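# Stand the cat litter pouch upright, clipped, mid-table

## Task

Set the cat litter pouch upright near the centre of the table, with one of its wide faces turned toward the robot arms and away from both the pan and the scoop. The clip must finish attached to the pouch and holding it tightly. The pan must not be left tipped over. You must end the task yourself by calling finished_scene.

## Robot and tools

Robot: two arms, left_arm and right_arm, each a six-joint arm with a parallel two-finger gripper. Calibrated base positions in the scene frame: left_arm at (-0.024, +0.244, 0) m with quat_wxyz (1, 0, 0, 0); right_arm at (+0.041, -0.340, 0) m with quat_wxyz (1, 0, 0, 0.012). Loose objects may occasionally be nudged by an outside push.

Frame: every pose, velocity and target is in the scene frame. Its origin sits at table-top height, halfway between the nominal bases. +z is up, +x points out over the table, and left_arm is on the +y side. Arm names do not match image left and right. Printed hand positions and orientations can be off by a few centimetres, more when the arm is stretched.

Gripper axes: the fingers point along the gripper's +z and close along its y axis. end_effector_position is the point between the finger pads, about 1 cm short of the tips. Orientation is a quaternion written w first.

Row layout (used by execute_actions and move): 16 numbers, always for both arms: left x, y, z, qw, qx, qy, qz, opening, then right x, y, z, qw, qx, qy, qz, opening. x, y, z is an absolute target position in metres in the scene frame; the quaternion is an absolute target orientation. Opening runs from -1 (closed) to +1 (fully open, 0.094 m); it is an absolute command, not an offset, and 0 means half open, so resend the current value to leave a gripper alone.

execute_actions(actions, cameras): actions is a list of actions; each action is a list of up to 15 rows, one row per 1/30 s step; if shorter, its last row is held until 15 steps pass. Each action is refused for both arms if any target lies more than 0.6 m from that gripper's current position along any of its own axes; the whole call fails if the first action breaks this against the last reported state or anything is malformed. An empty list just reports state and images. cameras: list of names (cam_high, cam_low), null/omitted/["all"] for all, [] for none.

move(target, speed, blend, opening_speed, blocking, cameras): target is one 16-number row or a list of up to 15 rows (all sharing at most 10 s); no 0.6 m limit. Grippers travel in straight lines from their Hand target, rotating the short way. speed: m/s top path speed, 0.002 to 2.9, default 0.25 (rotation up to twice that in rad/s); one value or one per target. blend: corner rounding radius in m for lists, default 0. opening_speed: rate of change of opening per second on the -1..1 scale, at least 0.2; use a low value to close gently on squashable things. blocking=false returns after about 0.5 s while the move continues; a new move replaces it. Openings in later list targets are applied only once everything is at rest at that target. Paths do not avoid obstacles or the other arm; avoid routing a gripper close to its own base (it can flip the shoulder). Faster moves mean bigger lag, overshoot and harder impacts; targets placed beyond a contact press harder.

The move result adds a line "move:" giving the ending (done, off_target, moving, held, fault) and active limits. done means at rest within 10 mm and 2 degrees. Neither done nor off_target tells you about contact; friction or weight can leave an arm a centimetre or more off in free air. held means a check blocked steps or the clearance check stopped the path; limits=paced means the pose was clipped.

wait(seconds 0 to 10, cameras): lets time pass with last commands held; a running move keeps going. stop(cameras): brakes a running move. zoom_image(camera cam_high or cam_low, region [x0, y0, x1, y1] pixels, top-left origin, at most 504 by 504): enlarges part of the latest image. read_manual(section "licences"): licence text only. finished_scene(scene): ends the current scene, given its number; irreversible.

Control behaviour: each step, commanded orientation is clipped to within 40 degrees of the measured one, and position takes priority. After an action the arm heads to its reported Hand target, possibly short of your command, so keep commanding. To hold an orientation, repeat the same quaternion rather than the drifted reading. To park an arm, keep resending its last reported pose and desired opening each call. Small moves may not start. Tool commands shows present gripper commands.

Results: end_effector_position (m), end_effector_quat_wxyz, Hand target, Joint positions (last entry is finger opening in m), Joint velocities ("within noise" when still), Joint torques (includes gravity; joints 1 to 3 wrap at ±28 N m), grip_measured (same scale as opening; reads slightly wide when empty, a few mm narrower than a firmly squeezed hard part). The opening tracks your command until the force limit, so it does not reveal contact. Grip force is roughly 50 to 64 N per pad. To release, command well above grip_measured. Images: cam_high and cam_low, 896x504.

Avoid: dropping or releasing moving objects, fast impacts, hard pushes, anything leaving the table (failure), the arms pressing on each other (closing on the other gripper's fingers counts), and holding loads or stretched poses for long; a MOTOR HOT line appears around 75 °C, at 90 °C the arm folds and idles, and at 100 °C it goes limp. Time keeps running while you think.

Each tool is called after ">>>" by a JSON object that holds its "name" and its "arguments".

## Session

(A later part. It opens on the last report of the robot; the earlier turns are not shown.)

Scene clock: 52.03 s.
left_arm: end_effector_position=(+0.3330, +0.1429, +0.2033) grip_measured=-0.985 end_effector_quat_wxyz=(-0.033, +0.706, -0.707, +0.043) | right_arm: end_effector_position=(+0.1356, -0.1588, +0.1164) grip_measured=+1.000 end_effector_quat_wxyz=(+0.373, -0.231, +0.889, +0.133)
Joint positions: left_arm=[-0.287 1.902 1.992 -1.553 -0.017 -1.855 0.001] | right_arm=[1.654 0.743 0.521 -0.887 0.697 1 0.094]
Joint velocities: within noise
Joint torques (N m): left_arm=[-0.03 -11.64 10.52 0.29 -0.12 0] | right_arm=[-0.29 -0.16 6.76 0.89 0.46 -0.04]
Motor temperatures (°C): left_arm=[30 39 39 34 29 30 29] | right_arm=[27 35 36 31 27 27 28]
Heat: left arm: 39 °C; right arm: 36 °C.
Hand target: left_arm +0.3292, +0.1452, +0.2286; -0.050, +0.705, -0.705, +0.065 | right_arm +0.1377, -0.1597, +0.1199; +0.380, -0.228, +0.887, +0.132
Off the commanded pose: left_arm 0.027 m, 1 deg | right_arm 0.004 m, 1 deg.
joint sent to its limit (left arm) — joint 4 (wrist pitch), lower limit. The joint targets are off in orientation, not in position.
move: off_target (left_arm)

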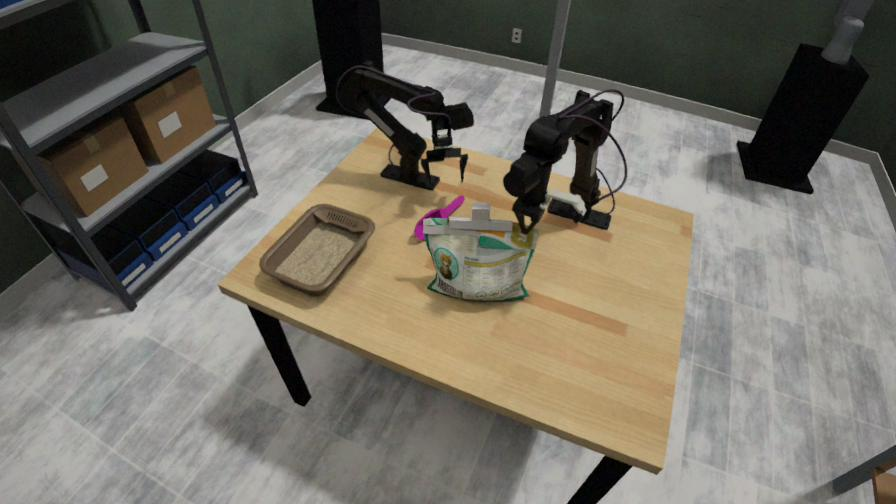

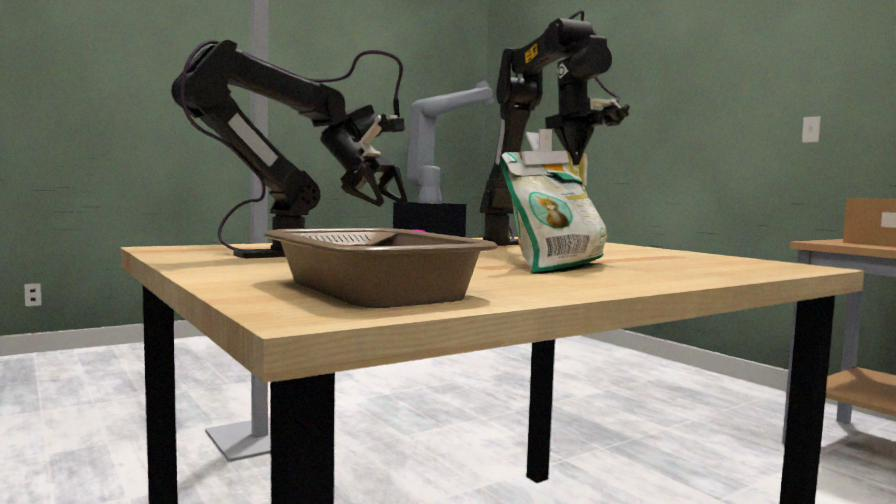

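>>> {"name": "move", "arguments": {"target": [[0.37,0.145,0.215,0.0308,-0.7064,0.7064,-0.0308,-1,0.1377,-0.1597,0.12,0.380,-0.228,0.887,0.132,1],[0.40,0.145,0.185,0.0308,-0.7064,0.7064,-0.0308,-1,0.1377,-0.1597,0.12,0.380,-0.228,0.887,0.132,1]], "speed": 0.06}}

>>> {"name": "zoom_image", "arguments": {"camera": "cam_high", "region": [400, 180, 560, 320]}}

>>> {"name": "zoom_image", "arguments": {"camera": "cam_low", "region": [460, 110, 660, 290]}}

Scene clock: 54.50 s.
left_arm: end_effector_position=(+0.3905, +0.1509, +0.1851) grip_measured=-0.985 end_effector_quat_wxyz=(-0.040, +0.709, -0.703, +0.035) | right_arm: end_effector_position=(+0.1356, -0.1588, +0.1164) grip_measured=+1.000 end_effector_quat_wxyz=(+0.373, -0.231, +0.889, +0.133)
Joint positions: left_arm=[-0.237 2.153 2.29 -1.606 -0.033 -1.816 0.001] | right_arm=[1.654 0.743 0.521 -0.887 0.697 1 0.094]
Joint velocities: within noise
Joint torques (N m): left_arm=[-0.34 -8.87 8.38 0.85 0.09 0.1] | right_arm=[-0.05 0.05 7.06 0.9 0.46 -0.04]
Motor temperatures (°C): left_arm=[30 39 39 34 29 30 29] | right_arm=[27 35 36 31 27 27 28]
Heat: left arm: 39 °C; right arm: 36 °C.
Hand target: left_arm +0.3996, +0.1450, +0.1847; -0.043, +0.705, -0.706, +0.050 | right_arm +0.1377, -0.1597, +0.1199; +0.380, -0.228, +0.887, +0.132
Off the commanded pose: left_arm 0.011 m, 1 deg | right_arm 0.004 m, 1 deg.
joint read past its limit (left arm) — joint 4 (wrist pitch), lower limit.
joint sent to its limit (left arm) — joint 4 (wrist pitch), lower limit. The joint targets are off in orientation, not in position.
move: off_target (left_arm)

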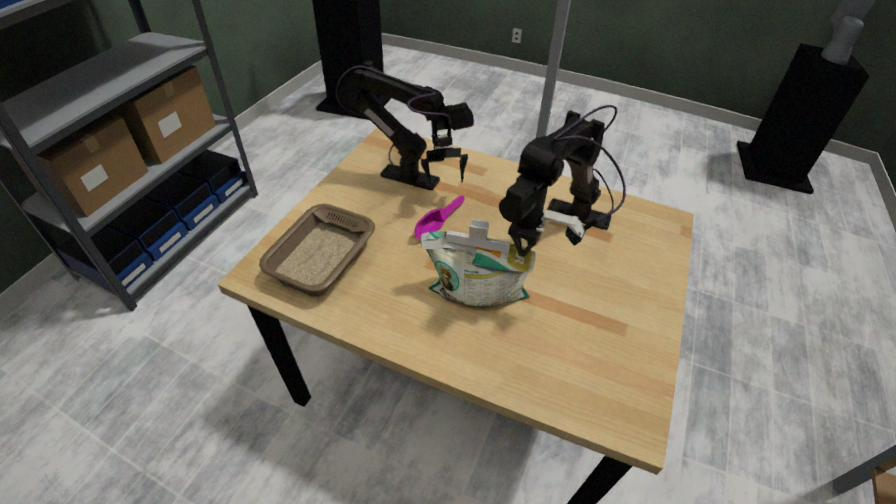

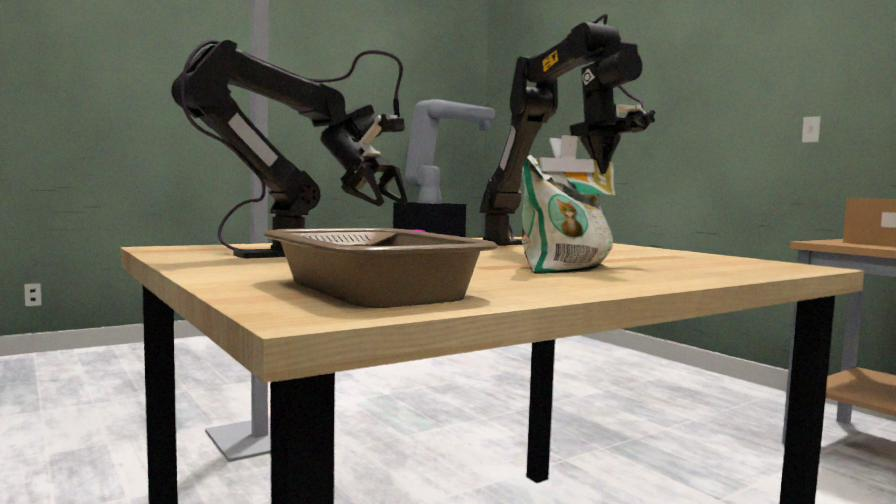

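Scaled by 3.150.

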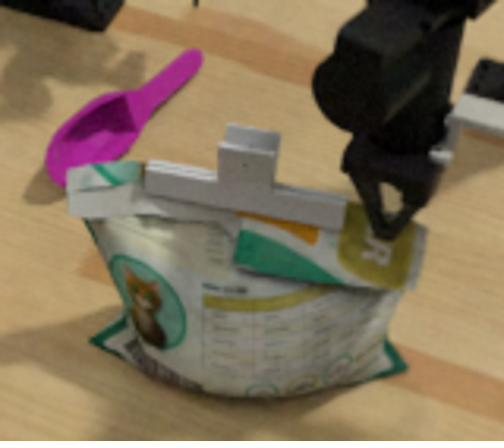

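Scaled by 2.520.

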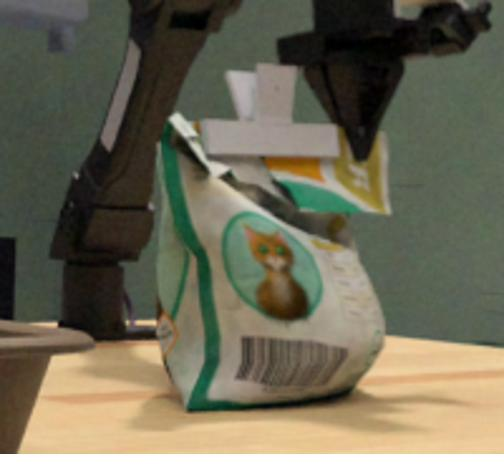

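>>> {"name": "move", "arguments": {"target": [[0.385,0.150,0.185,0.0308,-0.7064,0.7064,-0.0308,-1,0.1377,-0.1597,0.12,0.380,-0.228,0.887,0.132,1],[0.385,0.150,0.185,0.0308,-0.7064,0.7064,-0.0308,-0.5,0.1377,-0.1597,0.12,0.380,-0.228,0.887,0.132,1],[0.385,0.150,0.27,0.08,-0.70,0.70,-0.08,-0.5,0.1377,-0.1597,0.12,0.380,-0.228,0.887,0.132,1]], "speed": 0.1, "opening_speed": 0.6}}

>>> {"name": "zoom_image", "arguments": {"camera": "cam_high", "region": [400, 180, 560, 320]}}

>>> {"name": "zoom_image", "arguments": {"camera": "cam_low", "region": [460, 110, 660, 290]}}

Scene clock: 58.37 s.
left_arm: end_effector_position=(+0.3850, +0.1496, +0.2544) grip_measured=-0.502 end_effector_quat_wxyz=(-0.094, +0.699, -0.699, +0.118) | right_arm: end_effector_position=(+0.1356, -0.1588, +0.1164) grip_measured=+1.000 end_effector_quat_wxyz=(+0.373, -0.231, +0.889, +0.133)
Joint positions: left_arm=[-0.246 2.01 2.33 -1.589 -0.04 -1.812 0.023] | right_arm=[1.654 0.743 0.521 -0.887 0.697 1 0.094]
Joint velocities: within noise
Joint torques (N m): left_arm=[-0.49 -10.61 7.54 0.97 -0.25 0] | right_arm=[-0.21 -0.13 6.94 0.89 0.48 -0.05]
Motor temperatures (°C): left_arm=[30 41 39 33 29 30 29] | right_arm=[27 35 36 31 27 27 28]
Heat: left arm: 41 °C; right arm: 36 °C.
Hand target: left_arm +0.3845, +0.1502, +0.2693; -0.112, +0.696, -0.697, +0.134 | right_arm +0.1377, -0.1597, +0.1199; +0.380, -0.228, +0.887, +0.132
Off the commanded pose: left_arm 0.016 m, 5 deg | right_arm 0.004 m, 1 deg.
joint read past its limit (left arm) — joint 4 (wrist pitch), lower limit.
joint sent to its limit (left arm) — joint 4 (wrist pitch), lower limit. The joint targets are off in orientation, not in position.
move: off_target (left_arm)

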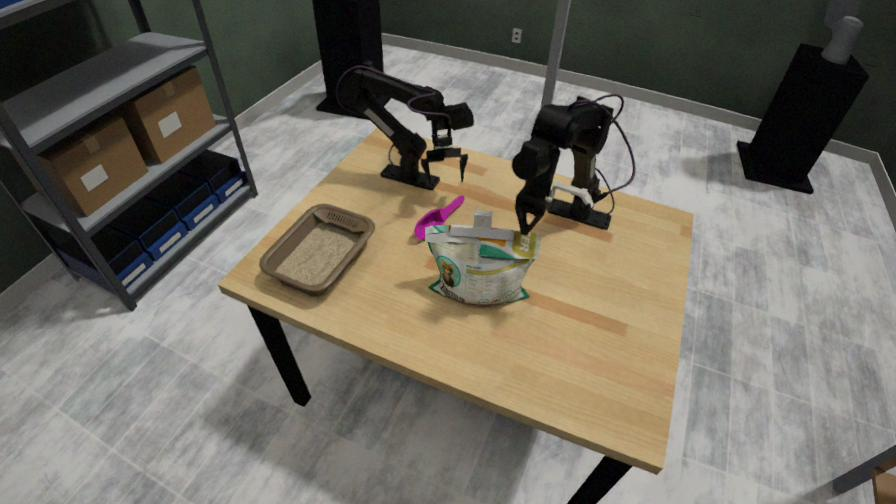

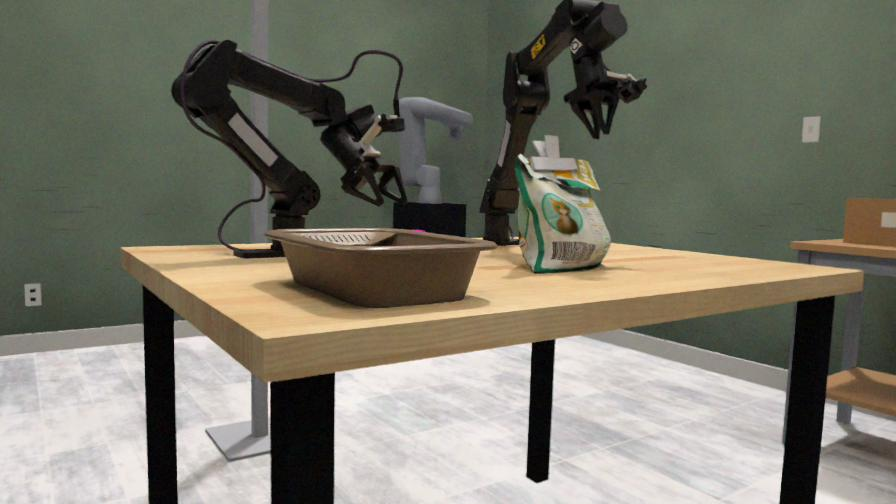

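Scaled by 3.150.

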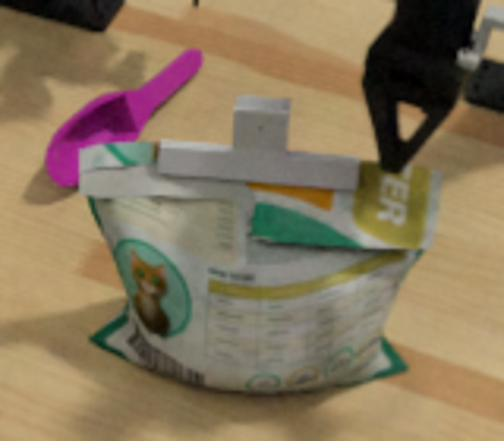

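Scaled by 2.520.

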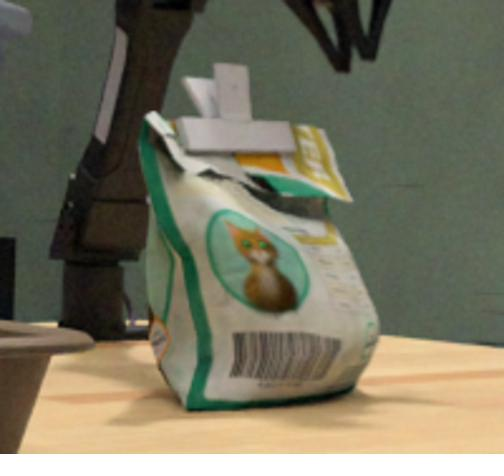

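>>> {"name": "move", "arguments": {"target": [[0.36,0.148,0.26,0.0519,-0.5925,0.8009,-0.0701,0.1,0.25,-0.20,0.28,0.0701,0.8009,0.5925,0.0519,0.1],[0.36,0.148,0.26,0.0519,-0.5925,0.8009,-0.0701,0.1,0.425,-0.065,0.27,0.0701,0.8009,0.5925,0.0519,0.1]], "speed": 0.25}}

>>> {"name": "zoom_image", "arguments": {"camera": "cam_high", "region": [400, 160, 580, 320]}}

>>> {"name": "zoom_image", "arguments": {"camera": "cam_low", "region": [460, 80, 660, 290]}}

Scene clock: 66.10 s.
left_arm: end_effector_position=(+0.3647, +0.1455, +0.2504) grip_measured=+0.099 end_effector_quat_wxyz=(+0.080, -0.592, +0.795, -0.106) | right_arm: end_effector_position=(+0.4266, -0.0643, +0.2698) grip_measured=+0.102 end_effector_quat_wxyz=(+0.064, +0.654, +0.722, +0.216)
Joint positions: left_arm=[-0.246 1.949 2.233 -1.588 0.01 -1.527 0.052] | right_arm=[0.608 2.157 2.577 -1.538 0.038 2.096 0.052]
Joint velocities: within noise
Joint torques (N m): left_arm=[0.24 -11.34 5 0.95 -0.01 0.09] | right_arm=[0.49 -9.89 7.45 0.82 0.17 0]
Motor temperatures (°C): left_arm=[30 41 38 33 29 30 29] | right_arm=[27 36 37 31 27 27 28]
Heat: left arm: 41 °C; right arm: 37 °C.
Hand target: left_arm +0.3601, +0.1480, +0.2593; +0.088, -0.589, +0.795, -0.114 | right_arm +0.4251, -0.0655, +0.2696; +0.071, +0.654, +0.723, +0.209
Off the commanded pose: left_arm 0.011 m, 5 deg | right_arm 0.002 m, 29 deg.
joint read past its limit (left arm) — joint 4 (wrist pitch), lower limit.
joint sent to its limit (left arm) — joint 4 (wrist pitch), lower limit. The joint targets are off in orientation, not in position.
joint sent to its limit (right arm) — joint 4 (wrist pitch), lower limit; joint 6 (wrist roll), upper limit. The joint targets are off in orientation, not in position.
move: off_target (left_arm, right_arm)

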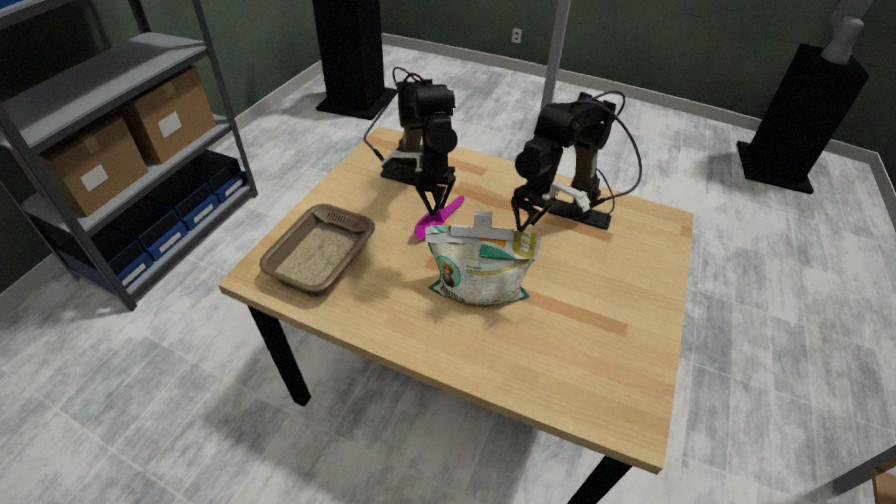

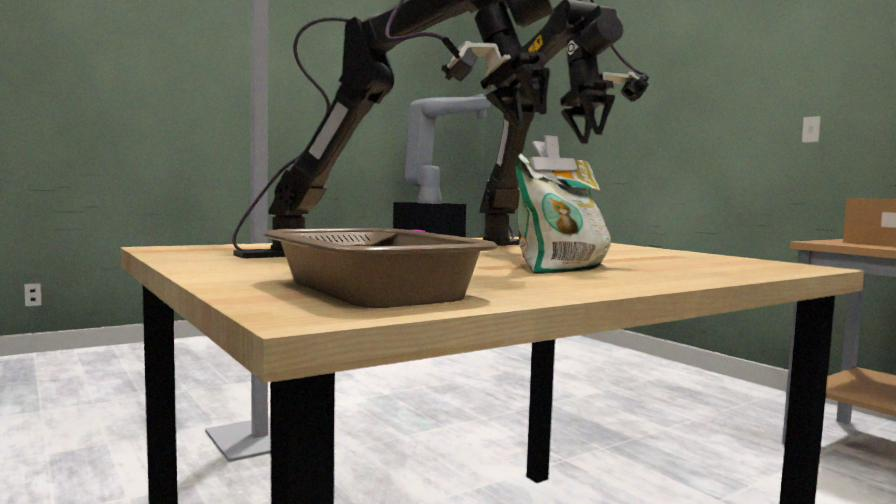

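Scaled by 2.800.

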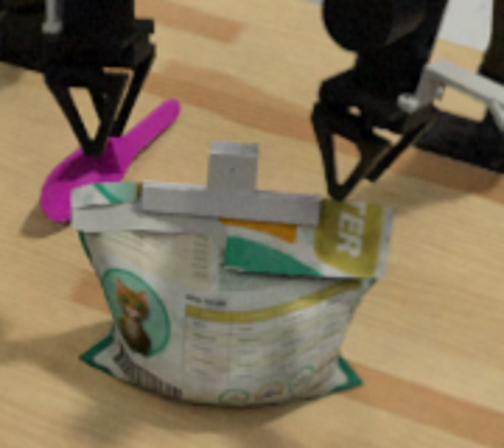

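Scaled by 2.400.

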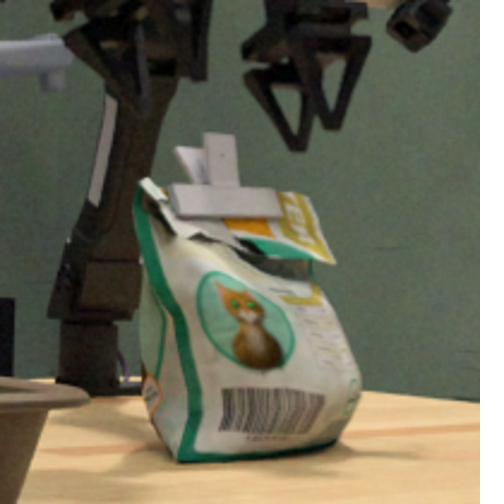

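>>> {"name": "move", "arguments": {"target": [[0.362,0.146,0.26,0.0519,-0.5925,0.8009,-0.0701,0.1,0.425,-0.068,0.28,0.0519,-0.5925,0.8009,-0.0701,0.1]], "speed": 0.5}}

>>> {"name": "zoom_image", "arguments": {"camera": "cam_high", "region": [400, 160, 580, 320]}}

>>> {"name": "zoom_image", "arguments": {"camera": "cam_low", "region": [460, 80, 660, 290]}}

Scene clock: 70.27 s.
left_arm: end_effector_position=(+0.3647, +0.1455, +0.2504) grip_measured=+0.099 end_effector_quat_wxyz=(+0.080, -0.592, +0.795, -0.106) | right_arm: end_effector_position=(+0.4270, -0.0702, +0.2701) grip_measured=+0.102 end_effector_quat_wxyz=(+0.218, -0.585, +0.778, -0.074)
Joint positions: left_arm=[-0.246 1.949 2.233 -1.588 0.01 -1.527 0.052] | right_arm=[0.641 2.157 2.577 -1.551 0.153 -0.659 0.052]
Joint velocities: within noise
Joint torques (N m): left_arm=[0.02 -10.44 5.67 0.94 -0.03 0.05] | right_arm=[0.79 -10.77 7.61 0.84 0.16 -0.07]
Motor temperatures (°C): left_arm=[30 40 38 33 29 30 29] | right_arm=[27 38 37 31 27 27 28]
Heat: left arm: 40 °C; right arm: 38 °C.
Hand target: left_arm +0.3619, +0.1461, +0.2594; +0.088, -0.589, +0.795, -0.115 | right_arm +0.4246, -0.0684, +0.2793; +0.228, -0.586, +0.774, -0.076
Off the commanded pose: left_arm 0.010 m, 5 deg | right_arm 0.010 m, 19 deg.
joint read past its limit (left arm) — joint 4 (wrist pitch), lower limit.
joint sent to its limit (left arm) — joint 4 (wrist pitch), lower limit. The joint targets are off in orientation, not in position.
joint sent to its limit (right arm) — joint 4 (wrist pitch), lower limit. The joint targets are off in orientation, not in position.
move: off_target (left_arm, right_arm)

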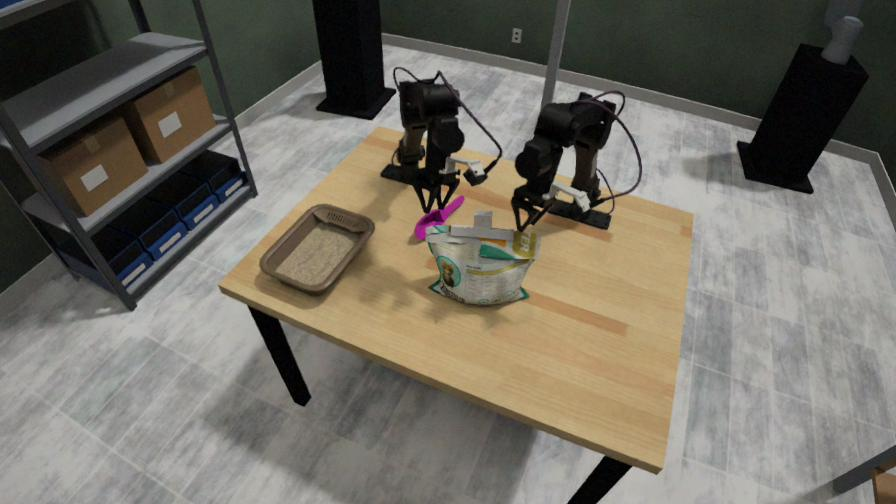

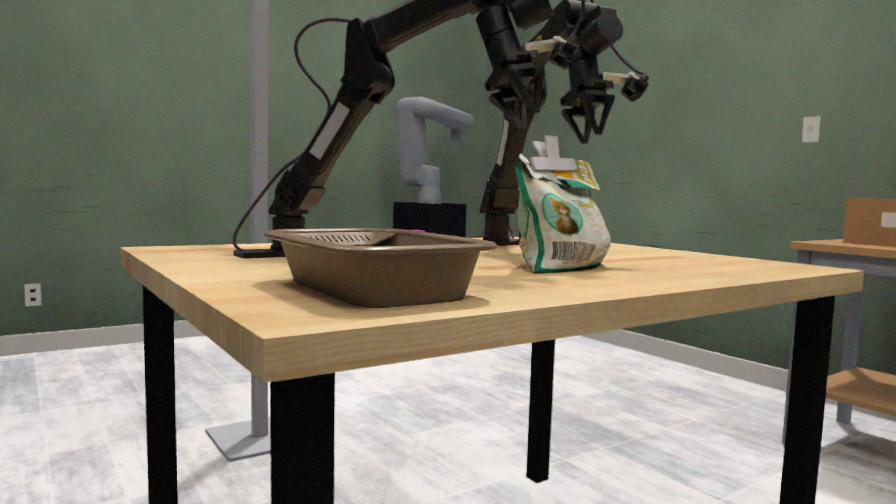

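Scaled by 2.800.

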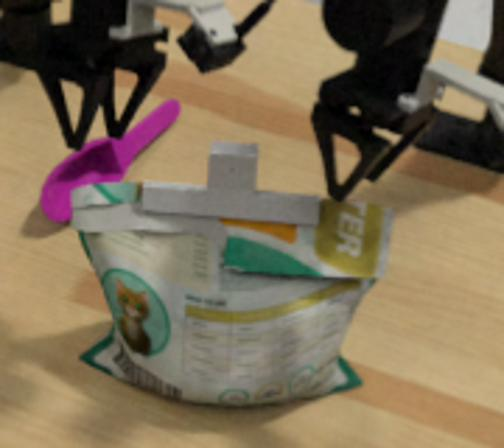

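Scaled by 2.400.

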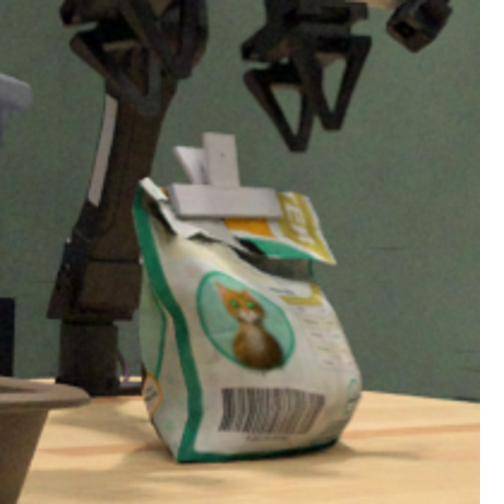

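>>> {"name": "move", "arguments": {"target": [[0.355,0.147,0.19,0.0519,-0.5925,0.8009,-0.0701,0.1,0.422,-0.068,0.192,0.0519,-0.5925,0.8009,-0.0701,0.1]], "speed": 0.1}}

>>> {"name": "zoom_image", "arguments": {"camera": "cam_high", "region": [400, 160, 580, 320]}}

>>> {"name": "zoom_image", "arguments": {"camera": "cam_low", "region": [460, 80, 660, 290]}}

Scene clock: 72.67 s.
left_arm: end_effector_position=(+0.3562, +0.1474, +0.1832) grip_measured=+0.099 end_effector_quat_wxyz=(+0.042, -0.596, +0.800, -0.061) | right_arm: end_effector_position=(+0.4257, -0.0712, +0.2085) grip_measured=+0.102 end_effector_quat_wxyz=(+0.133, -0.590, +0.793, -0.074)
Joint positions: left_arm=[-0.246 1.926 1.938 -1.435 0.012 -1.527 0.052] | right_arm=[0.641 2.228 2.478 -1.554 0.154 -0.635 0.052]
Joint velocities: within noise
Joint torques (N m): left_arm=[-0.14 -11.06 5.29 0.85 -0.09 0.03] | right_arm=[0.57 -9.55 4.19 0.62 0.01 0.07]
Motor temperatures (°C): left_arm=[30 40 38 33 29 30 28] | right_arm=[27 39 37 31 27 27 28]
Heat: left arm: 40 °C; right arm: 39 °C.
Hand target: left_arm +0.3550, +0.1471, +0.1900; +0.052, -0.593, +0.801, -0.070 | right_arm +0.4216, -0.0685, +0.1918; +0.109, -0.593, +0.795, -0.071
Off the commanded pose: left_arm 0.007 m, 2 deg | right_arm 0.017 m, 9 deg.
joint sent to its limit (right arm) — joint 4 (wrist pitch), lower limit. The joint targets are off in orientation, not in position.
move: off_target (right_arm)

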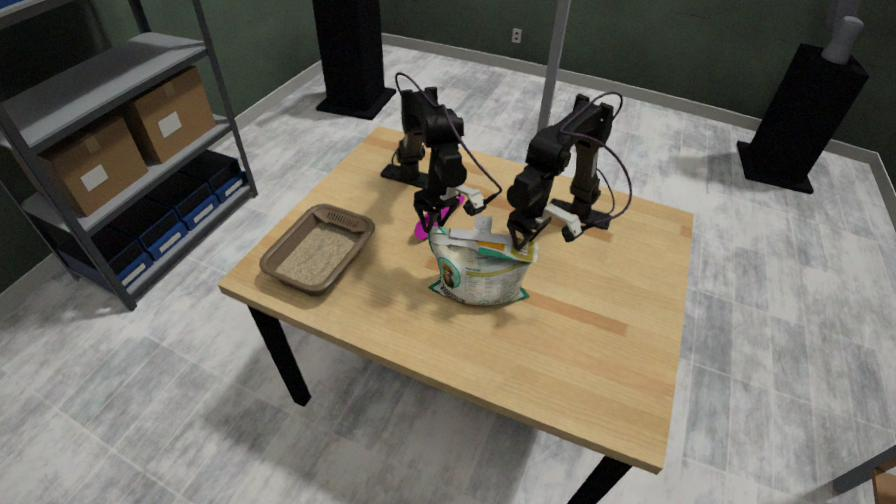

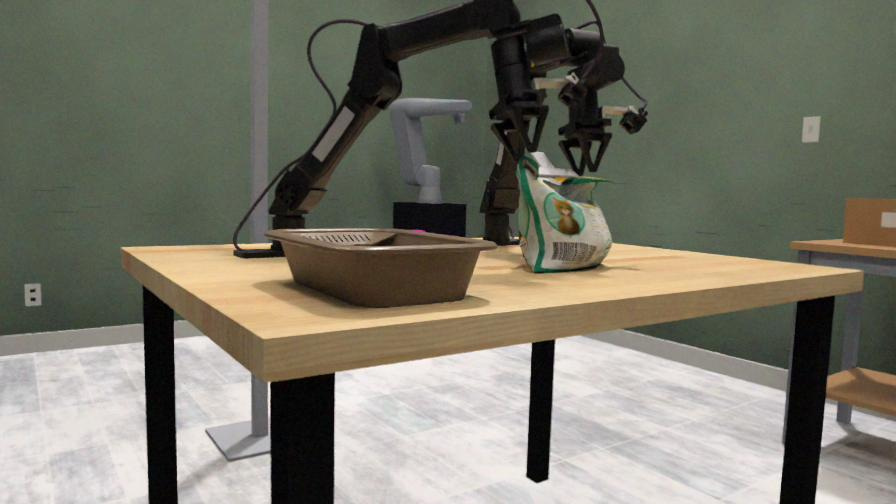

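Scaled by 2.800.

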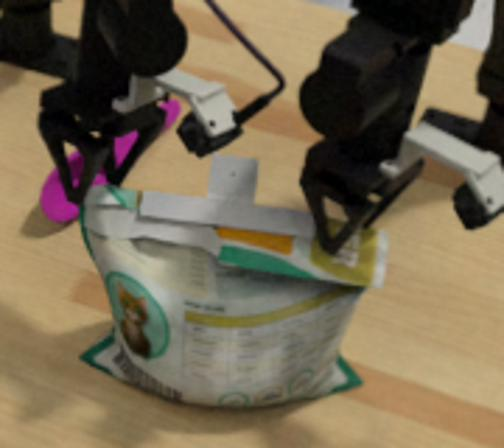

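Scaled by 2.400.

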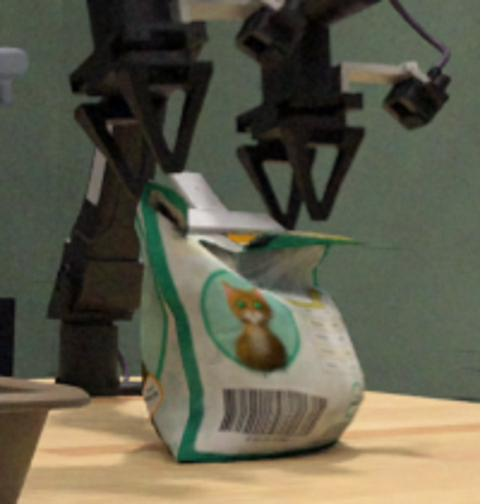

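>>> {"name": "move", "arguments": {"target": [[0.350,0.147,0.25,0.0519,-0.5925,0.8009,-0.0701,0.1,0.422,-0.068,0.192,0.0519,-0.5925,0.8009,-0.0701,0.1]], "speed": 0.1}}

>>> {"name": "zoom_image", "arguments": {"camera": "cam_high", "region": [400, 180, 560, 320]}}

>>> {"name": "zoom_image", "arguments": {"camera": "cam_low", "region": [480, 110, 640, 280]}}

Scene clock: 73.90 s.
left_arm: end_effector_position=(+0.3551, +0.1476, +0.2326) grip_measured=+0.099 end_effector_quat_wxyz=(+0.062, -0.594, +0.798, -0.086) | right_arm: end_effector_position=(+0.4256, -0.0714, +0.2085) grip_measured=+0.102 end_effector_quat_wxyz=(+0.133, -0.590, +0.793, -0.074)
Joint positions: left_arm=[-0.246 1.926 2.134 -1.567 0.012 -1.527 0.052] | right_arm=[0.641 2.228 2.478 -1.555 0.154 -0.635 0.052]
Joint velocities: within noise
Joint torques (N m): left_arm=[-0.5 -10.99 8.09 0.63 -0.02 0] | right_arm=[0.73 -9.62 4.05 0.58 0.01 0.05]
Motor temperatures (°C): left_arm=[30 40 38 33 29 30 28] | right_arm=[27 39 37 31 27 27 28]
Heat: left arm: 40 °C; right arm: 39 °C.
Hand target: left_arm +0.3497, +0.1472, +0.2491; +0.074, -0.591, +0.798, -0.098 | right_arm +0.4215, -0.0685, +0.1918; +0.109, -0.593, +0.794, -0.071
Off the commanded pose: left_arm 0.018 m, 2 deg | right_arm 0.017 m, 9 deg.
joint sent to its limit (left arm) — joint 4 (wrist pitch), lower limit. The joint targets are off in orientation, not in position.
joint sent to its limit (right arm) — joint 4 (wrist pitch), lower limit. The joint targets are off in orientation, not in position.
move: off_target (left_arm, right_arm)

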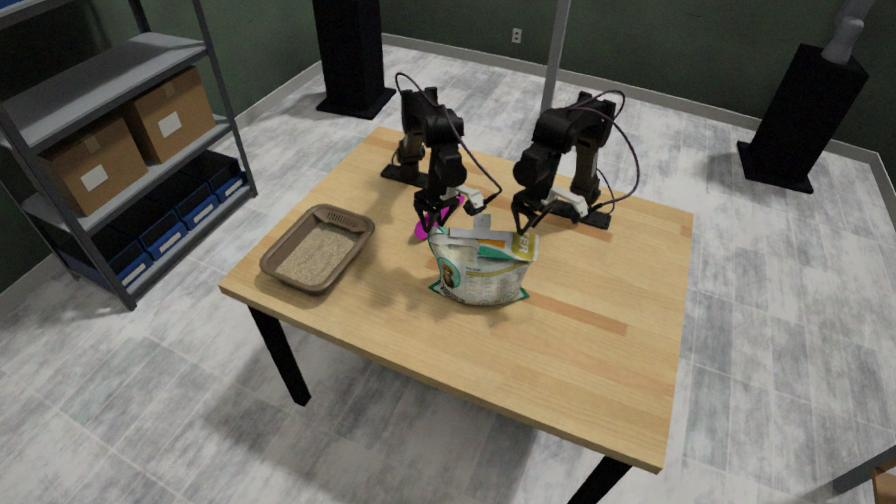

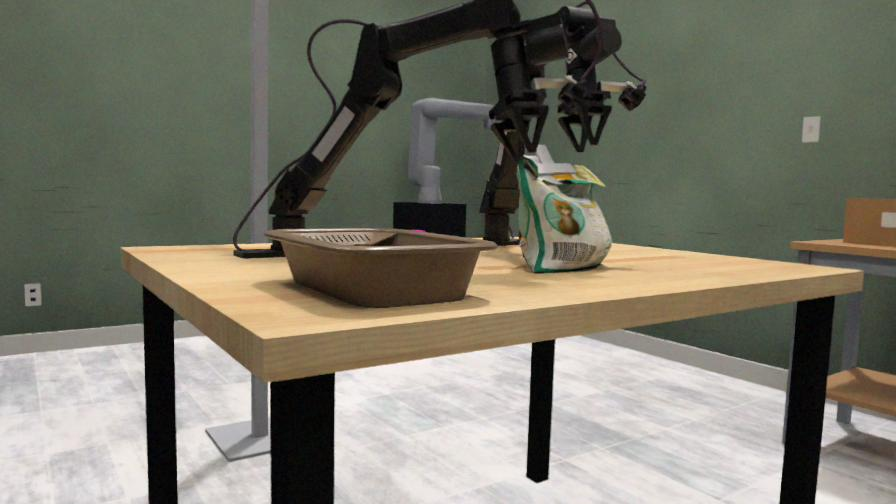

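Scaled by 3.150.

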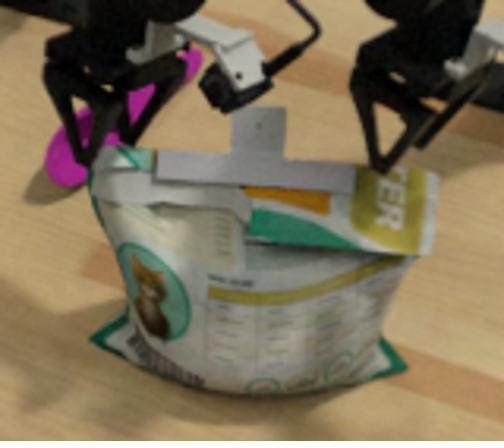

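Scaled by 2.965.

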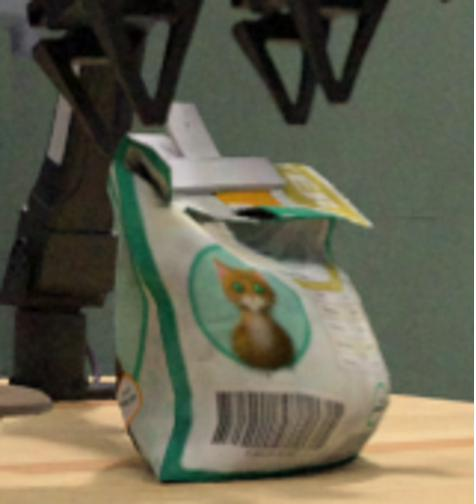

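>>> {"name": "move", "arguments": {"target": [[0.320,0.150,0.25,0.0519,-0.5925,0.8009,-0.0701,0.3,0.422,-0.068,0.192,0.0519,-0.5925,0.8009,-0.0701,0.1],[0.320,0.150,0.195,0.0519,-0.5925,0.8009,-0.0701,0.3,0.420,-0.067,0.178,0.0519,-0.5925,0.8009,-0.0701,0.1]], "speed": 0.1}}

>>> {"name": "zoom_image", "arguments": {"camera": "cam_high", "region": [400, 180, 560, 320]}}

>>> {"name": "zoom_image", "arguments": {"camera": "cam_low", "region": [480, 110, 640, 280]}}

Scene clock: 76.20 s.
left_arm: end_effector_position=(+0.3226, +0.1503, +0.1888) grip_measured=+0.299 end_effector_quat_wxyz=(+0.042, -0.594, +0.801, -0.063) | right_arm: end_effector_position=(+0.4224, -0.0701, +0.1965) grip_measured=+0.102 end_effector_quat_wxyz=(+0.115, -0.591, +0.795, -0.074)
Joint positions: left_arm=[-0.261 1.786 1.777 -1.411 0.012 -1.537 0.061] | right_arm=[0.648 2.244 2.461 -1.56 0.154 -0.625 0.052]
Joint velocities: within noise
Joint torques (N m): left_arm=[-0.51 -9.89 5.26 0.84 -0.04 -0.05] | right_arm=[0.47 -9.5 4 0.59 -0.02 0.08]
Motor temperatures (°C): left_arm=[30 40 38 33 29 30 28] | right_arm=[27 39 36 31 26 27 28]
Heat: left arm: 40 °C; right arm: 39 °C.
Hand target: left_arm +0.3200, +0.1500, +0.1948; +0.052, -0.592, +0.801, -0.070 | right_arm +0.4194, -0.0675, +0.1779; +0.091, -0.593, +0.797, -0.071
Off the commanded pose: left_arm 0.007 m, 1 deg | right_arm 0.019 m, 7 deg.
joint sent to its limit (right arm) — joint 4 (wrist pitch), lower limit. The joint targets are off in orientation, not in position.
move: off_target (right_arm)

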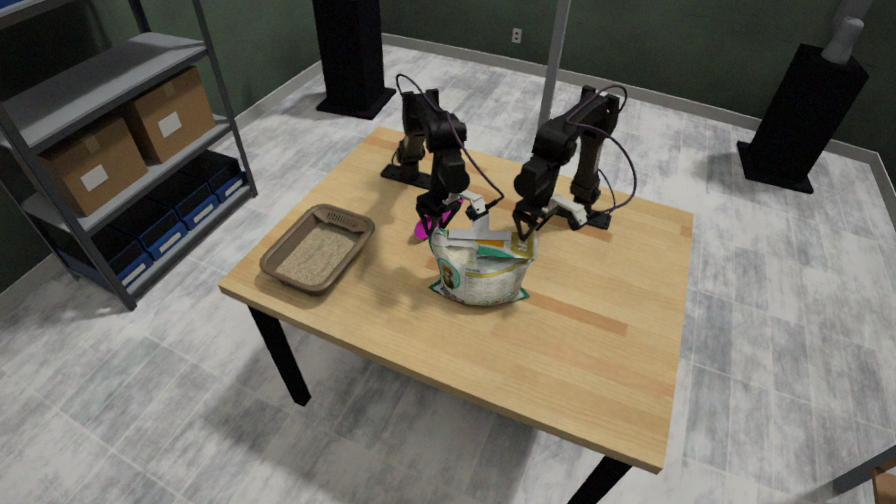

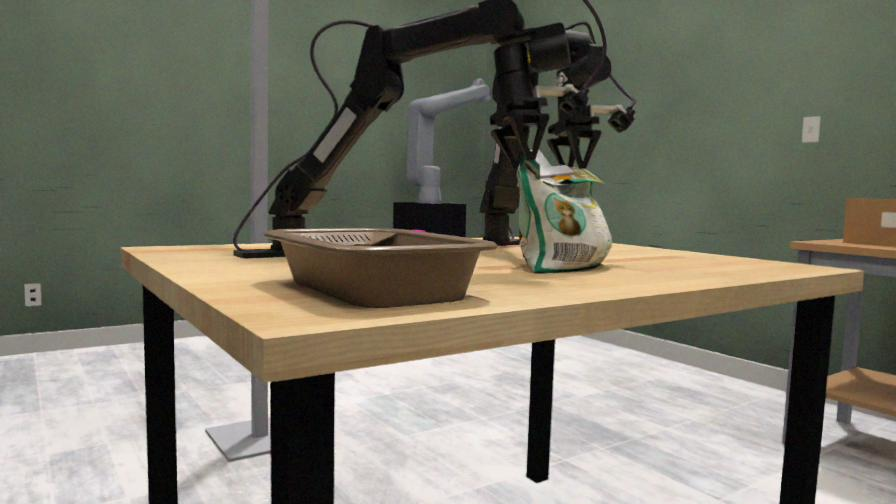

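Scaled by 3.150.

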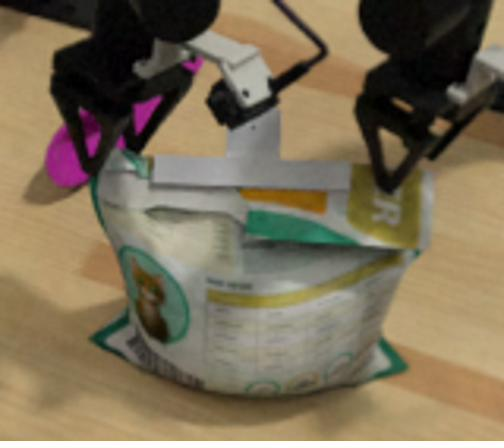

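Scaled by 2.965.

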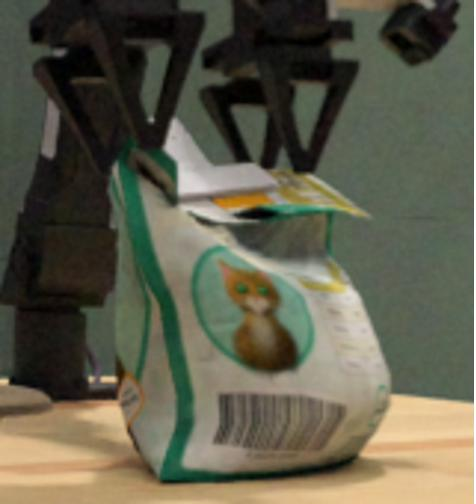

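>>> {"name": "move", "arguments": {"target": [[0.320,0.150,0.178,0.0519,-0.5925,0.8009,-0.0701,0.3,0.417,-0.067,0.17,0.0519,-0.5925,0.8009,-0.0701,0.1],[0.320,0.150,0.178,0.0519,-0.5925,0.8009,-0.0701,-1,0.417,-0.067,0.17,0.0519,-0.5925,0.8009,-0.0701,-1]], "speed": 0.1, "opening_speed": 0.8}}

>>> {"name": "zoom_image", "arguments": {"camera": "cam_high", "region": [400, 180, 560, 320]}}

>>> {"name": "zoom_image", "arguments": {"camera": "cam_low", "region": [480, 110, 640, 280]}}

Scene clock: 79.40 s.
left_arm: end_effector_position=(+0.3228, +0.1491, +0.1745) grip_measured=-0.988 end_effector_quat_wxyz=(+0.045, -0.593, +0.801, -0.067) | right_arm: end_effector_position=(+0.4173, -0.0683, +0.1856) grip_measured=-0.770 end_effector_quat_wxyz=(+0.098, -0.590, +0.798, -0.067)
Joint positions: left_arm=[-0.264 1.765 1.693 -1.337 0.013 -1.539 0.001] | right_arm=[0.653 2.254 2.441 -1.565 0.141 -0.61 0.011]
Joint velocities: within noise
Joint torques (N m): left_arm=[-0.35 -9.18 5.41 0.79 -0.1 -0.04] | right_arm=[0.28 -9.77 4.42 0.6 0.11 0.01]
Motor temperatures (°C): left_arm=[30 40 38 33 29 30 28] | right_arm=[27 40 36 31 26 27 28]
Heat: left arm: 40 °C; right arm: 40 °C.
Hand target: left_arm +0.3201, +0.1500, +0.1779; +0.052, -0.592, +0.801, -0.070 | right_arm +0.4166, -0.0674, +0.1699; +0.079, -0.593, +0.798, -0.070
Off the commanded pose: left_arm 0.005 m, 1 deg | right_arm 0.016 m, 5 deg.
joint read past its limit (right arm) — joint 4 (wrist pitch), lower limit.
joint sent to its limit (right arm) — joint 4 (wrist pitch), lower limit. The joint targets are off in orientation, not in position.
move: off_target (right_arm); target 2's new opening was sent with right_arm's hand 0.016 m and 6 deg from that target

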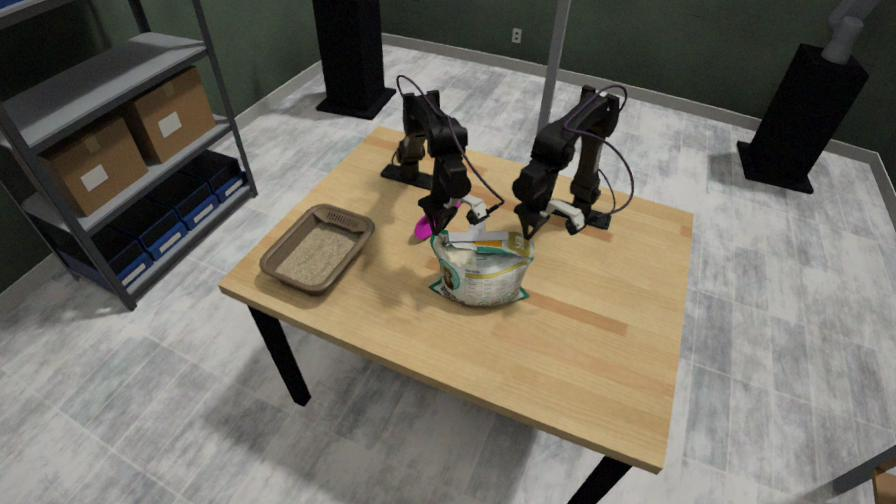

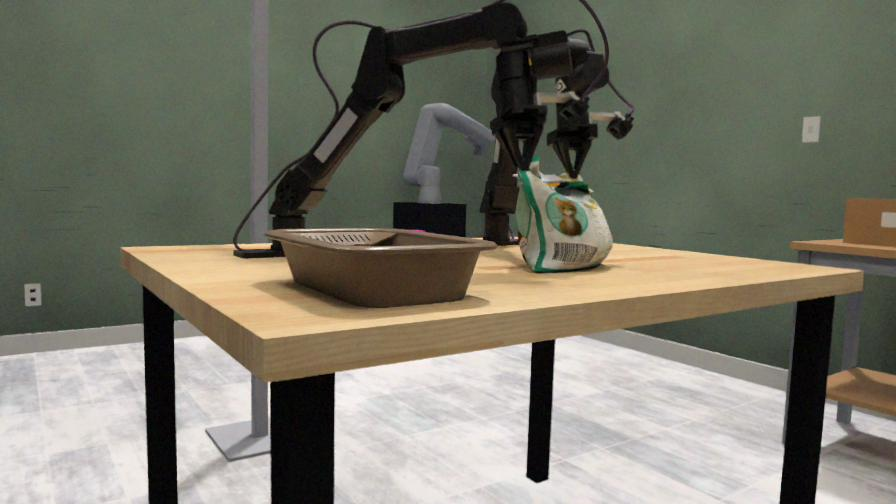

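Scaled by 3.150.

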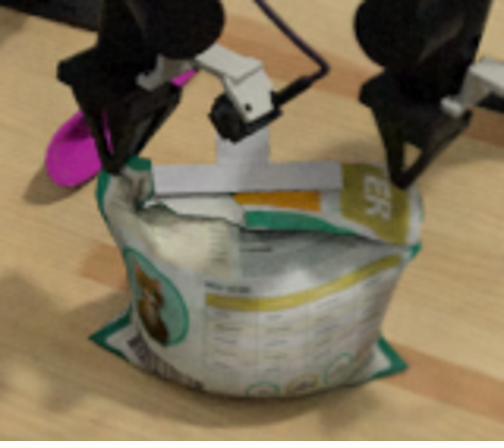

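Scaled by 2.965.

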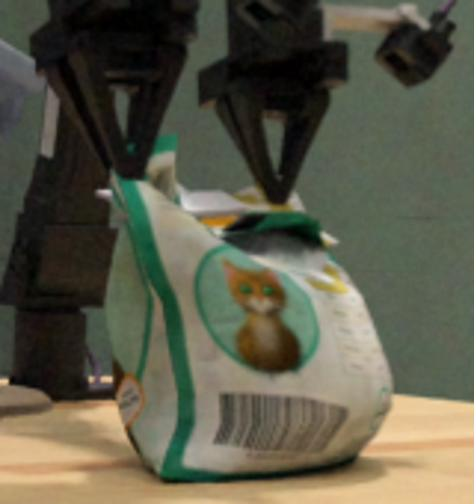

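>>> {"name": "move", "arguments": {"target": [[0.320,0.150,0.205,0.0519,-0.5925,0.8009,-0.0701,-1,0.417,-0.067,0.205,0.0519,-0.5925,0.8009,-0.0701,-1],[0.29,0.140,0.205,0.0616,-0.7044,0.7044,-0.0616,-1,0.29,-0.095,0.205,0.0616,-0.7044,0.7044,-0.0616,-1]], "speed": 0.1}}

>>> {"name": "zoom_image", "arguments": {"camera": "cam_high", "region": [400, 160, 560, 300]}}

>>> {"name": "zoom_image", "arguments": {"camera": "cam_low", "region": [460, 100, 640, 280]}}

Scene clock: 82.13 s.
left_arm: end_effector_position=(+0.2955, +0.1346, +0.1950) grip_measured=-0.988 end_effector_quat_wxyz=(-0.045, +0.700, -0.710, +0.058) | right_arm: end_effector_position=(+0.3002, -0.0949, +0.1933) grip_measured=-0.986 end_effector_quat_wxyz=(-0.048, +0.701, -0.708, +0.073)
Joint positions: left_arm=[-0.349 1.713 1.716 -1.43 -0.031 -1.904 0.001] | right_arm=[0.805 1.839 1.862 -1.503 0.15 -0.739 0.001]
Joint velocities: within noise
Joint torques (N m): left_arm=[-0.27 -9.69 5.76 0.57 -0.36 -0.2] | right_arm=[0.88 -11.95 5.04 0.25 -0.21 -0.02]
Motor temperatures (°C): left_arm=[30 40 38 33 29 30 28] | right_arm=[27 41 36 31 26 27 28]
Heat: left arm: 40 °C; right arm: 41 °C.
Hand target: left_arm +0.2901, +0.1400, +0.2048; -0.061, +0.704, -0.704, +0.062 | right_arm +0.2901, -0.0951, +0.2047; -0.061, +0.705, -0.704, +0.062
Off the commanded pose: left_arm 0.013 m, 2 deg | right_arm 0.016 m, 2 deg.
move: off_target (left_arm, right_arm)

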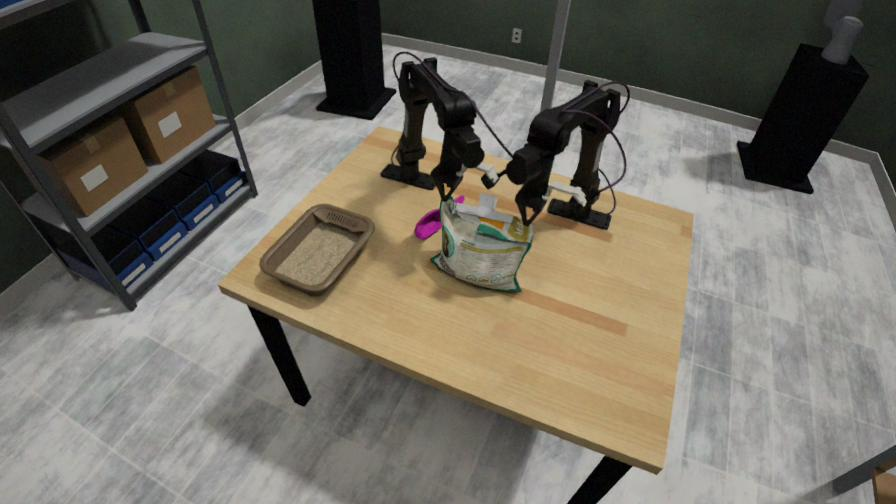

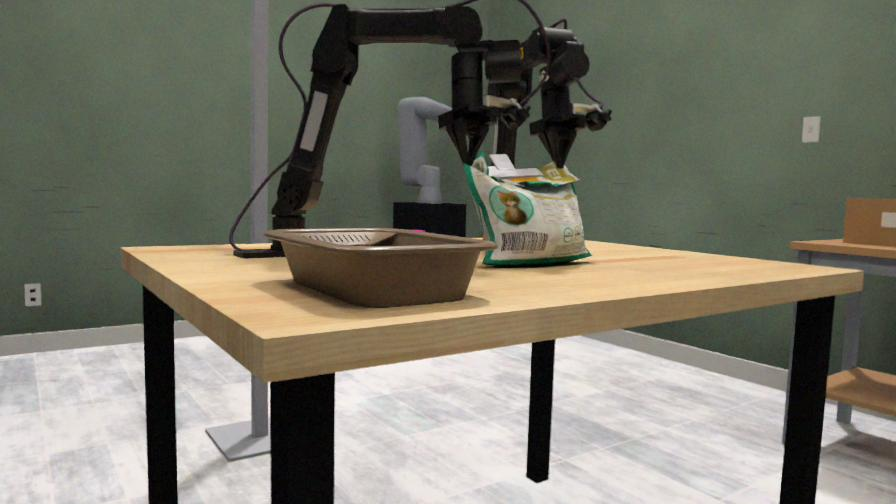

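Scaled by 3.150.

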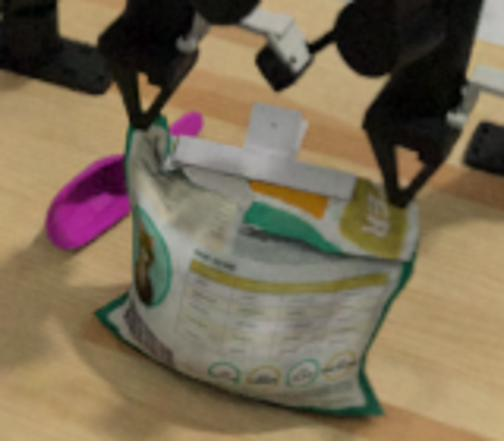

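Scaled by 2.800.

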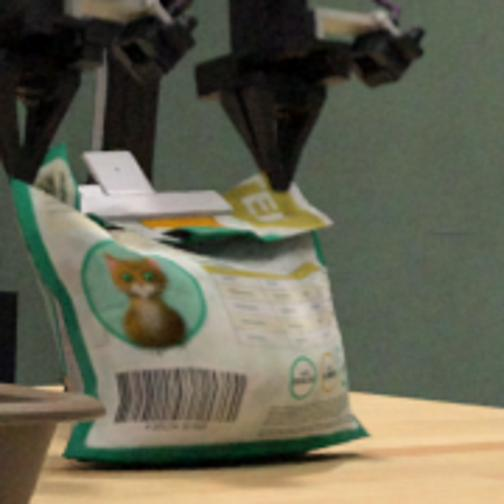

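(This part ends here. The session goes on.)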